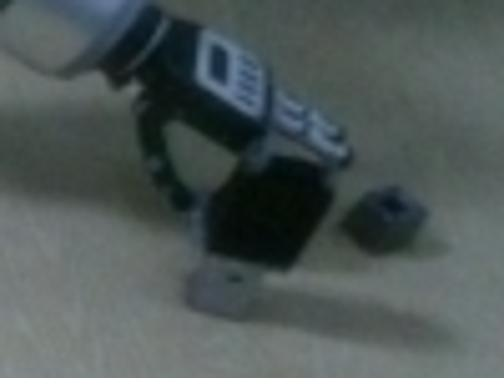

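Call:
{"method": "execute_actions", "body": {
  "actions": [
    [[0.0008,0.0037,0.012,0,0,0,1,-0.35,0.35,0.35,-1,-1,0.1,-0.94,0,0,0,0,0,0,-1,-1,-1,-1,-1,-1,0,-0.8]]
  ],
  "cameras": []
}}

Call:
{"method": "move", "body": {
  "target": [0,0,0.02,0,0,0,1,-0.35,0.35,0.35,-1,-1,0.1,-0.94,0,0,0,0,0,0,-1,-1,-1,-1,-1,-1,0,-0.8],
  "speed": 0.006,
  "stop_force": 6
}}

Scene clock: 2686.10 s.
left_arm: end_effector_position=(+0.6878, -0.1254, +0.0472) hand_measured=(+1.000, -0.352, +0.204, +0.154, -1.000, -1.000) hand_load_n=(-3.0, +11.5, +5.5, +5.5, +0.0, +0.0) hand_stopped_by=(target, target, force, force, target, target) hand_force_limit=0.10 hand_speed=-0.94 end_effector_quat_wxyz=(-0.571, +0.814, -0.091, +0.063) | right_arm: end_effector_position=(+1.0755, +0.5099, +0.3616) hand_measured=(-1.000, -1.000, -1.000, -1.000, -1.000, -1.000) hand_load_n=(+0.0, +0.0, -0.5, +0.0, +0.0, +0.5) hand_stopped_by=(target, target, target, target, target, target) hand_force_limit=0.00 hand_speed=-0.80 end_effector_quat_wxyz=(+0.059, +0.833, -0.550, +0.006)
Joint positions: left_arm=[-0.867 -1.166 2.368 -1.743 5.562 3.568] | right_arm=[0.277 -0.627 0.736 1.545 1.657 -3.266]
Joint torques (N m): left_arm=[15.9 -146.47 -57.68 1.57 6.68 3.39] | right_arm=[14.62 -268.2 -85.15 9.59 5.64 0.37]
Wrist force (N): left_arm=[-2.6 0.1 4.9] | right_arm=[0.6 0.5 1.2]
Wrist torque (N m): left_arm=[-0.60 0.70 -0.33] | right_arm=[0.03 -0.10 0.08]
Wrist force, peak (N): left_arm=[-2.4 2.6 5.0] | right_arm=[0.7 0.8 1.2]
Hand target: left_arm +0.6878, -0.1254, +0.0472; -0.571, +0.814, -0.091, +0.063 | right_arm +1.0755, +0.5099, +0.3616; +0.059, +0.833, -0.550, +0.006
Off the commanded pose: left_arm 0.000 m, 0 deg | right_arm 0.000 m, 0 deg.
Step readings (end_effector_position of left_arm | right_arm):
0: (+0.6873, -0.1276, +0.0400) | (+1.0755, +0.5099, +0.3616)
1: (+0.6873, -0.1276, +0.0400) | (+1.0755, +0.5099, +0.3616)
2: (+0.6873, -0.1274, +0.0406) | (+1.0755, +0.5099, +0.3616)
4: (+0.6875, -0.1266, +0.0434) | (+1.0755, +0.5099, +0.3616)
8: (+0.6877, -0.1258, +0.0460) | (+1.0755, +0.5099, +0.3616)
15: (+0.6878, -0.1255, +0.0471) | (+1.0755, +0.5099, +0.3616)

Scene clock: 2688.97 s.
left_arm: end_effector_position=(+0.6878, -0.1254, +0.0592) hand_measured=(+1.000, -0.352, +0.204, +0.154, -1.000, -1.000) hand_load_n=(-2.0, +11.0, +4.5, +5.5, +0.0, +0.0) hand_stopped_by=(target, target, force, force, target, target) hand_force_limit=0.10 hand_speed=-0.94 end_effector_quat_wxyz=(-0.571, +0.814, -0.091, +0.063) | right_arm: end_effector_position=(+1.0755, +0.5099, +0.3616) hand_measured=(-1.000, -1.000, -1.000, -1.000, -1.000, -1.000) hand_load_n=(+0.0, +0.0, -0.5, +0.0, +0.0, +0.0) hand_stopped_by=(target, target, target, target, target, target) hand_force_limit=0.00 hand_speed=-0.80 end_effector_quat_wxyz=(+0.059, +0.833, -0.550, +0.006)
Joint positions: left_arm=[-0.867 -1.185 2.364 -1.722 5.562 3.568] | right_arm=[0.277 -0.627 0.736 1.545 1.657 -3.266]
Joint torques (N m): left_arm=[14.5 -143.42 -60.8 1.73 6.14 2.31] | right_arm=[10.95 -262.96 -89.94 10.19 6.23 0.14]
Wrist force (N): left_arm=[-2.2 0.5 4.7] | right_arm=[0.2 0.1 0.9]
Wrist torque (N m): left_arm=[-0.60 0.59 -0.29] | right_arm=[-0.03 -0.03 0.04]
Wrist force, peak (N): left_arm=[-2.3 0.0 5.1] | right_arm=[0.2 0.3 1.6]
Hand target: left_arm +0.6878, -0.1254, +0.0592; -0.571, +0.814, -0.091, +0.063 | right_arm +1.0755, +0.5099, +0.3616; +0.059, +0.833, -0.550, +0.006
Off the commanded pose: left_arm 0.000 m, 0 deg | right_arm 0.000 m, 0 deg.
move: done

Call:
{"method": "execute_actions", "body": {
  "actions": [
    [[0,0,0.00167,0,0,0,1,-0.35,0.35,0.35,-1,-1,0.1,-0.94,0,0,0,0,0,0,-1,-1,-1,-1,-1,-1,0,-0.8]]
  ],
  "cameras": []
}}

Call:
{"method": "execute_actions", "body": {
  "actions": [
    [[0,0,0.00167,0,0,0,1,-0.35,0.35,0.35,-1,-1,0.1,-0.94,0,0,0,0,0,0,-1,-1,-1,-1,-1,-1,0,-0.8]]
  ],
  "cameras": []
}}

Scene clock: 2697.33 s.
left_arm: end_effector_position=(+0.6878, -0.1254, +0.0602) hand_measured=(+1.000, -0.352, +0.204, +0.154, -1.000, -1.000) hand_load_n=(-1.5, +10.0, +4.0, +6.0, +0.0, +0.0) hand_stopped_by=(target, target, force, force, target, target) hand_force_limit=0.10 hand_speed=-0.94 end_effector_quat_wxyz=(-0.571, +0.814, -0.091, +0.063) | right_arm: end_effector_position=(+1.0755, +0.5099, +0.3616) hand_measured=(-1.000, -1.000, -1.000, -1.000, -1.000, -1.000) hand_load_n=(+0.0, +0.0, +0.0, +0.0, +0.0, +0.0) hand_stopped_by=(target, target, target, target, target, target) hand_force_limit=0.00 hand_speed=-0.80 end_effector_quat_wxyz=(+0.059, +0.833, -0.550, +0.006)
Joint positions: left_arm=[-0.867 -1.186 2.364 -1.72 5.562 3.568] | right_arm=[0.277 -0.627 0.736 1.545 1.657 -3.266]
Joint torques (N m): left_arm=[9.04 -144.65 -61.94 1.7 4.04 -1.69] | right_arm=[10.64 -263.61 -88.45 10.11 5.75 0.59]
Wrist force (N): left_arm=[-2.7 0.6 4.8] | right_arm=[0.5 0.2 0.9]
Wrist torque (N m): left_arm=[-0.58 0.67 -0.32] | right_arm=[-0.01 -0.08 0.06]
Wrist force, peak (N): left_arm=[-2.3 0.3 5.1] | right_arm=[0.7 0.7 1.3]
Hand target: left_arm +0.6878, -0.1254, +0.0602; -0.571, +0.814, -0.091, +0.063 | right_arm +1.0755, +0.5099, +0.3616; +0.059, +0.833, -0.550, +0.006
Off the commanded pose: left_arm 0.000 m, 0 deg | right_arm 0.000 m, 0 deg.
Step readings (end_effector_position of left_arm | right_arm):
0: (+0.6878, -0.1254, +0.0592) | (+1.0755, +0.5099, +0.3616)
1: (+0.6878, -0.1254, +0.0592) | (+1.0755, +0.5099, +0.3616)
2: (+0.6878, -0.1254, +0.0594) | (+1.0755, +0.5099, +0.3616)
4: (+0.6878, -0.1254, +0.0597) | (+1.0755, +0.5099, +0.3616)
8: (+0.6878, -0.1254, +0.0601) | (+1.0755, +0.5099, +0.3616)
15: (+0.6878, -0.1254, +0.0602) | (+1.0755, +0.5099, +0.3616)

Scene clock: 2698.03 s.
left_arm: end_effector_position=(+0.6878, -0.1254, +0.0612) hand_measured=(+1.000, -0.352, +0.204, +0.154, -1.000, -1.000) hand_load_n=(-1.0, +9.5, +3.5, +6.0, +0.0, +0.0) hand_stopped_by=(target, target, force, force, target, target) hand_force_limit=0.10 hand_speed=-0.94 end_effector_quat_wxyz=(-0.571, +0.814, -0.091, +0.063) | right_arm: end_effector_position=(+1.0755, +0.5099, +0.3616) hand_measured=(-1.000, -1.000, -1.000, -1.000, -1.000, -1.000) hand_load_n=(+0.0, +0.0, +0.0, +0.0, +0.0, +0.0) hand_stopped_by=(target, target, target, target, target, target) hand_force_limit=0.00 hand_speed=-0.80 end_effector_quat_wxyz=(+0.059, +0.833, -0.550, +0.006)
Joint positions: left_arm=[-0.867 -1.188 2.364 -1.718 5.562 3.568] | right_arm=[0.277 -0.627 0.736 1.545 1.657 -3.266]
Joint torques (N m): left_arm=[7.19 -144.49 -62.14 1.39 3.09 -1.36] | right_arm=[13.45 -264.46 -86.18 9.87 5.73 0.38]
Wrist force (N): left_arm=[-2.1 -0.1 4.7] | right_arm=[0.6 0.3 0.8]
Wrist torque (N m): left_arm=[-0.64 0.58 -0.29] | right_arm=[0.02 -0.08 0.07]
Wrist force, peak (N): left_arm=[-2.5 0.1 5.2] | right_arm=[0.3 0.6 1.2]
Hand target: left_arm +0.6878, -0.1254, +0.0612; -0.571, +0.814, -0.091, +0.063 | right_arm +1.0755, +0.5099, +0.3616; +0.059, +0.833, -0.550, +0.006
Off the commanded pose: left_arm 0.000 m, 0 deg | right_arm 0.000 m, 0 deg.
Step readings (end_effector_position of left_arm | right_arm):
0: (+0.6878, -0.1254, +0.0602) | (+1.0755, +0.5099, +0.3616)
1: (+0.6878, -0.1254, +0.0603) | (+1.0755, +0.5099, +0.3616)
2: (+0.6878, -0.1254, +0.0604) | (+1.0755, +0.5099, +0.3616)
4: (+0.6878, -0.1254, +0.0607) | (+1.0755, +0.5099, +0.3616)
8: (+0.6878, -0.1254, +0.0611) | (+1.0755, +0.5099, +0.3616)
15: (+0.6878, -0.1254, +0.0612) | (+1.0755, +0.5099, +0.3616)

Call:
{"method": "move", "body": {
  "target": [
    [0,0,-0.01,0,0,0,1,-0.35,0.35,0.35,-1,-1,0.1,-0.94,0,0,0,0,0,0,-1,-1,-1,-1,-1,-1,0,-0.8],
    [-0.0976,0.022,-0.01,0,0,0,1,-0.35,0.35,0.35,-1,-1,0.1,-0.94,0,0,0,0,0,0,-1,-1,-1,-1,-1,-1,0,-0.8]
  ],
  "speed": 0.08,
  "cameras": ["all"]
}}

Scene clock: 2706.87 s.
left_arm: end_effector_position=(+0.6296, -0.1123, +0.0552) hand_measured=(+1.000, -0.352, +0.204, +0.154, -1.000, -1.000) hand_load_n=(-1.0, +10.0, +3.5, +6.0, -0.5, -0.5) hand_stopped_by=(target, target, force, force, target, target) hand_force_limit=0.10 hand_speed=-0.94 end_effector_quat_wxyz=(-0.571, +0.814, -0.091, +0.063) | right_arm: end_effector_position=(+1.0755, +0.5099, +0.3616) hand_measured=(-1.000, -1.000, -1.000, -1.000, -1.000, -1.000) hand_load_n=(+0.0, +0.0, +0.0, +0.0, +0.0, +0.0) hand_stopped_by=(target, target, target, target, target, target) hand_force_limit=0.00 hand_speed=-0.80 end_effector_quat_wxyz=(+0.059, +0.833, -0.550, +0.006)
Joint positions: left_arm=[-0.924 -1.216 2.438 -1.733 5.513 3.526] | right_arm=[0.277 -0.627 0.736 1.545 1.657 -3.266]
Joint torques (N m): left_arm=[-25.92 -139.84 -14.88 -1.33 -1.11 -4.66] | right_arm=[13.8 -265.11 -86.24 9.76 5.63 0.76]
Wrist force (N): left_arm=[-1.7 -0.4 4.3] | right_arm=[0.2 0.4 1.0]
Wrist torque (N m): left_arm=[-0.58 0.49 0.25] | right_arm=[0.02 -0.03 0.04]
Wrist force, peak (N): left_arm=[-2.6 -0.7 4.8] | right_arm=[0.5 0.6 1.4]
Hand target: left_arm +0.6293, -0.1122, +0.0552; -0.571, +0.814, -0.091, +0.063 | right_arm +1.0755, +0.5099, +0.3616; +0.059, +0.833, -0.550, +0.006
Off the commanded pose: left_arm 0.000 m, 0 deg | right_arm 0.000 m, 0 deg.
move: done

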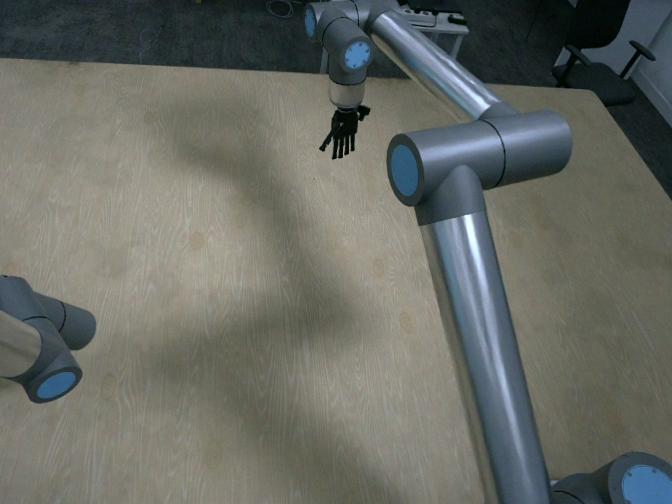

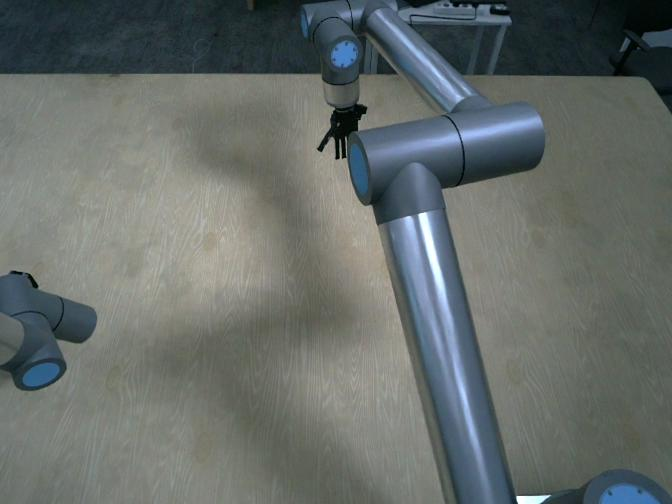

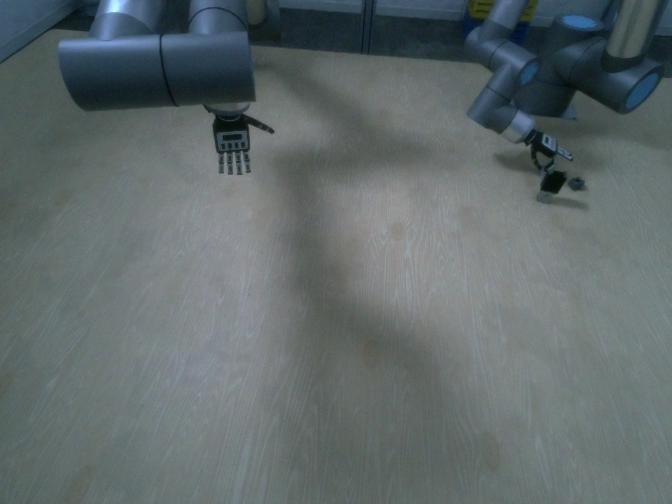

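Call:
{"method": "zoom_image", "body": {
  "camera": "cam_high",
  "region": [505, 115, 605, 215]
}}

Scaled by 5.040.

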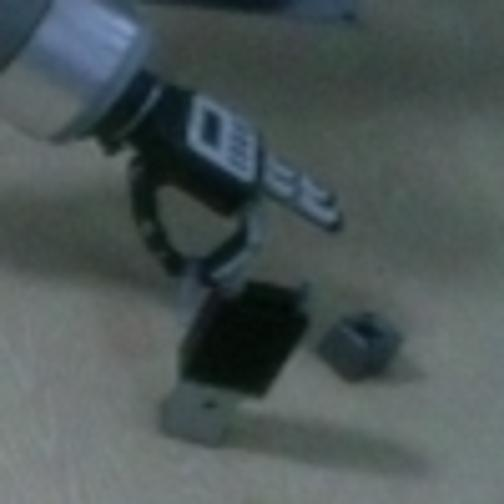

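Call:
{"method": "zoom_image", "body": {
  "camera": "cam_high",
  "region": [530, 150, 570, 190]
}}

Scaled by 12.600.

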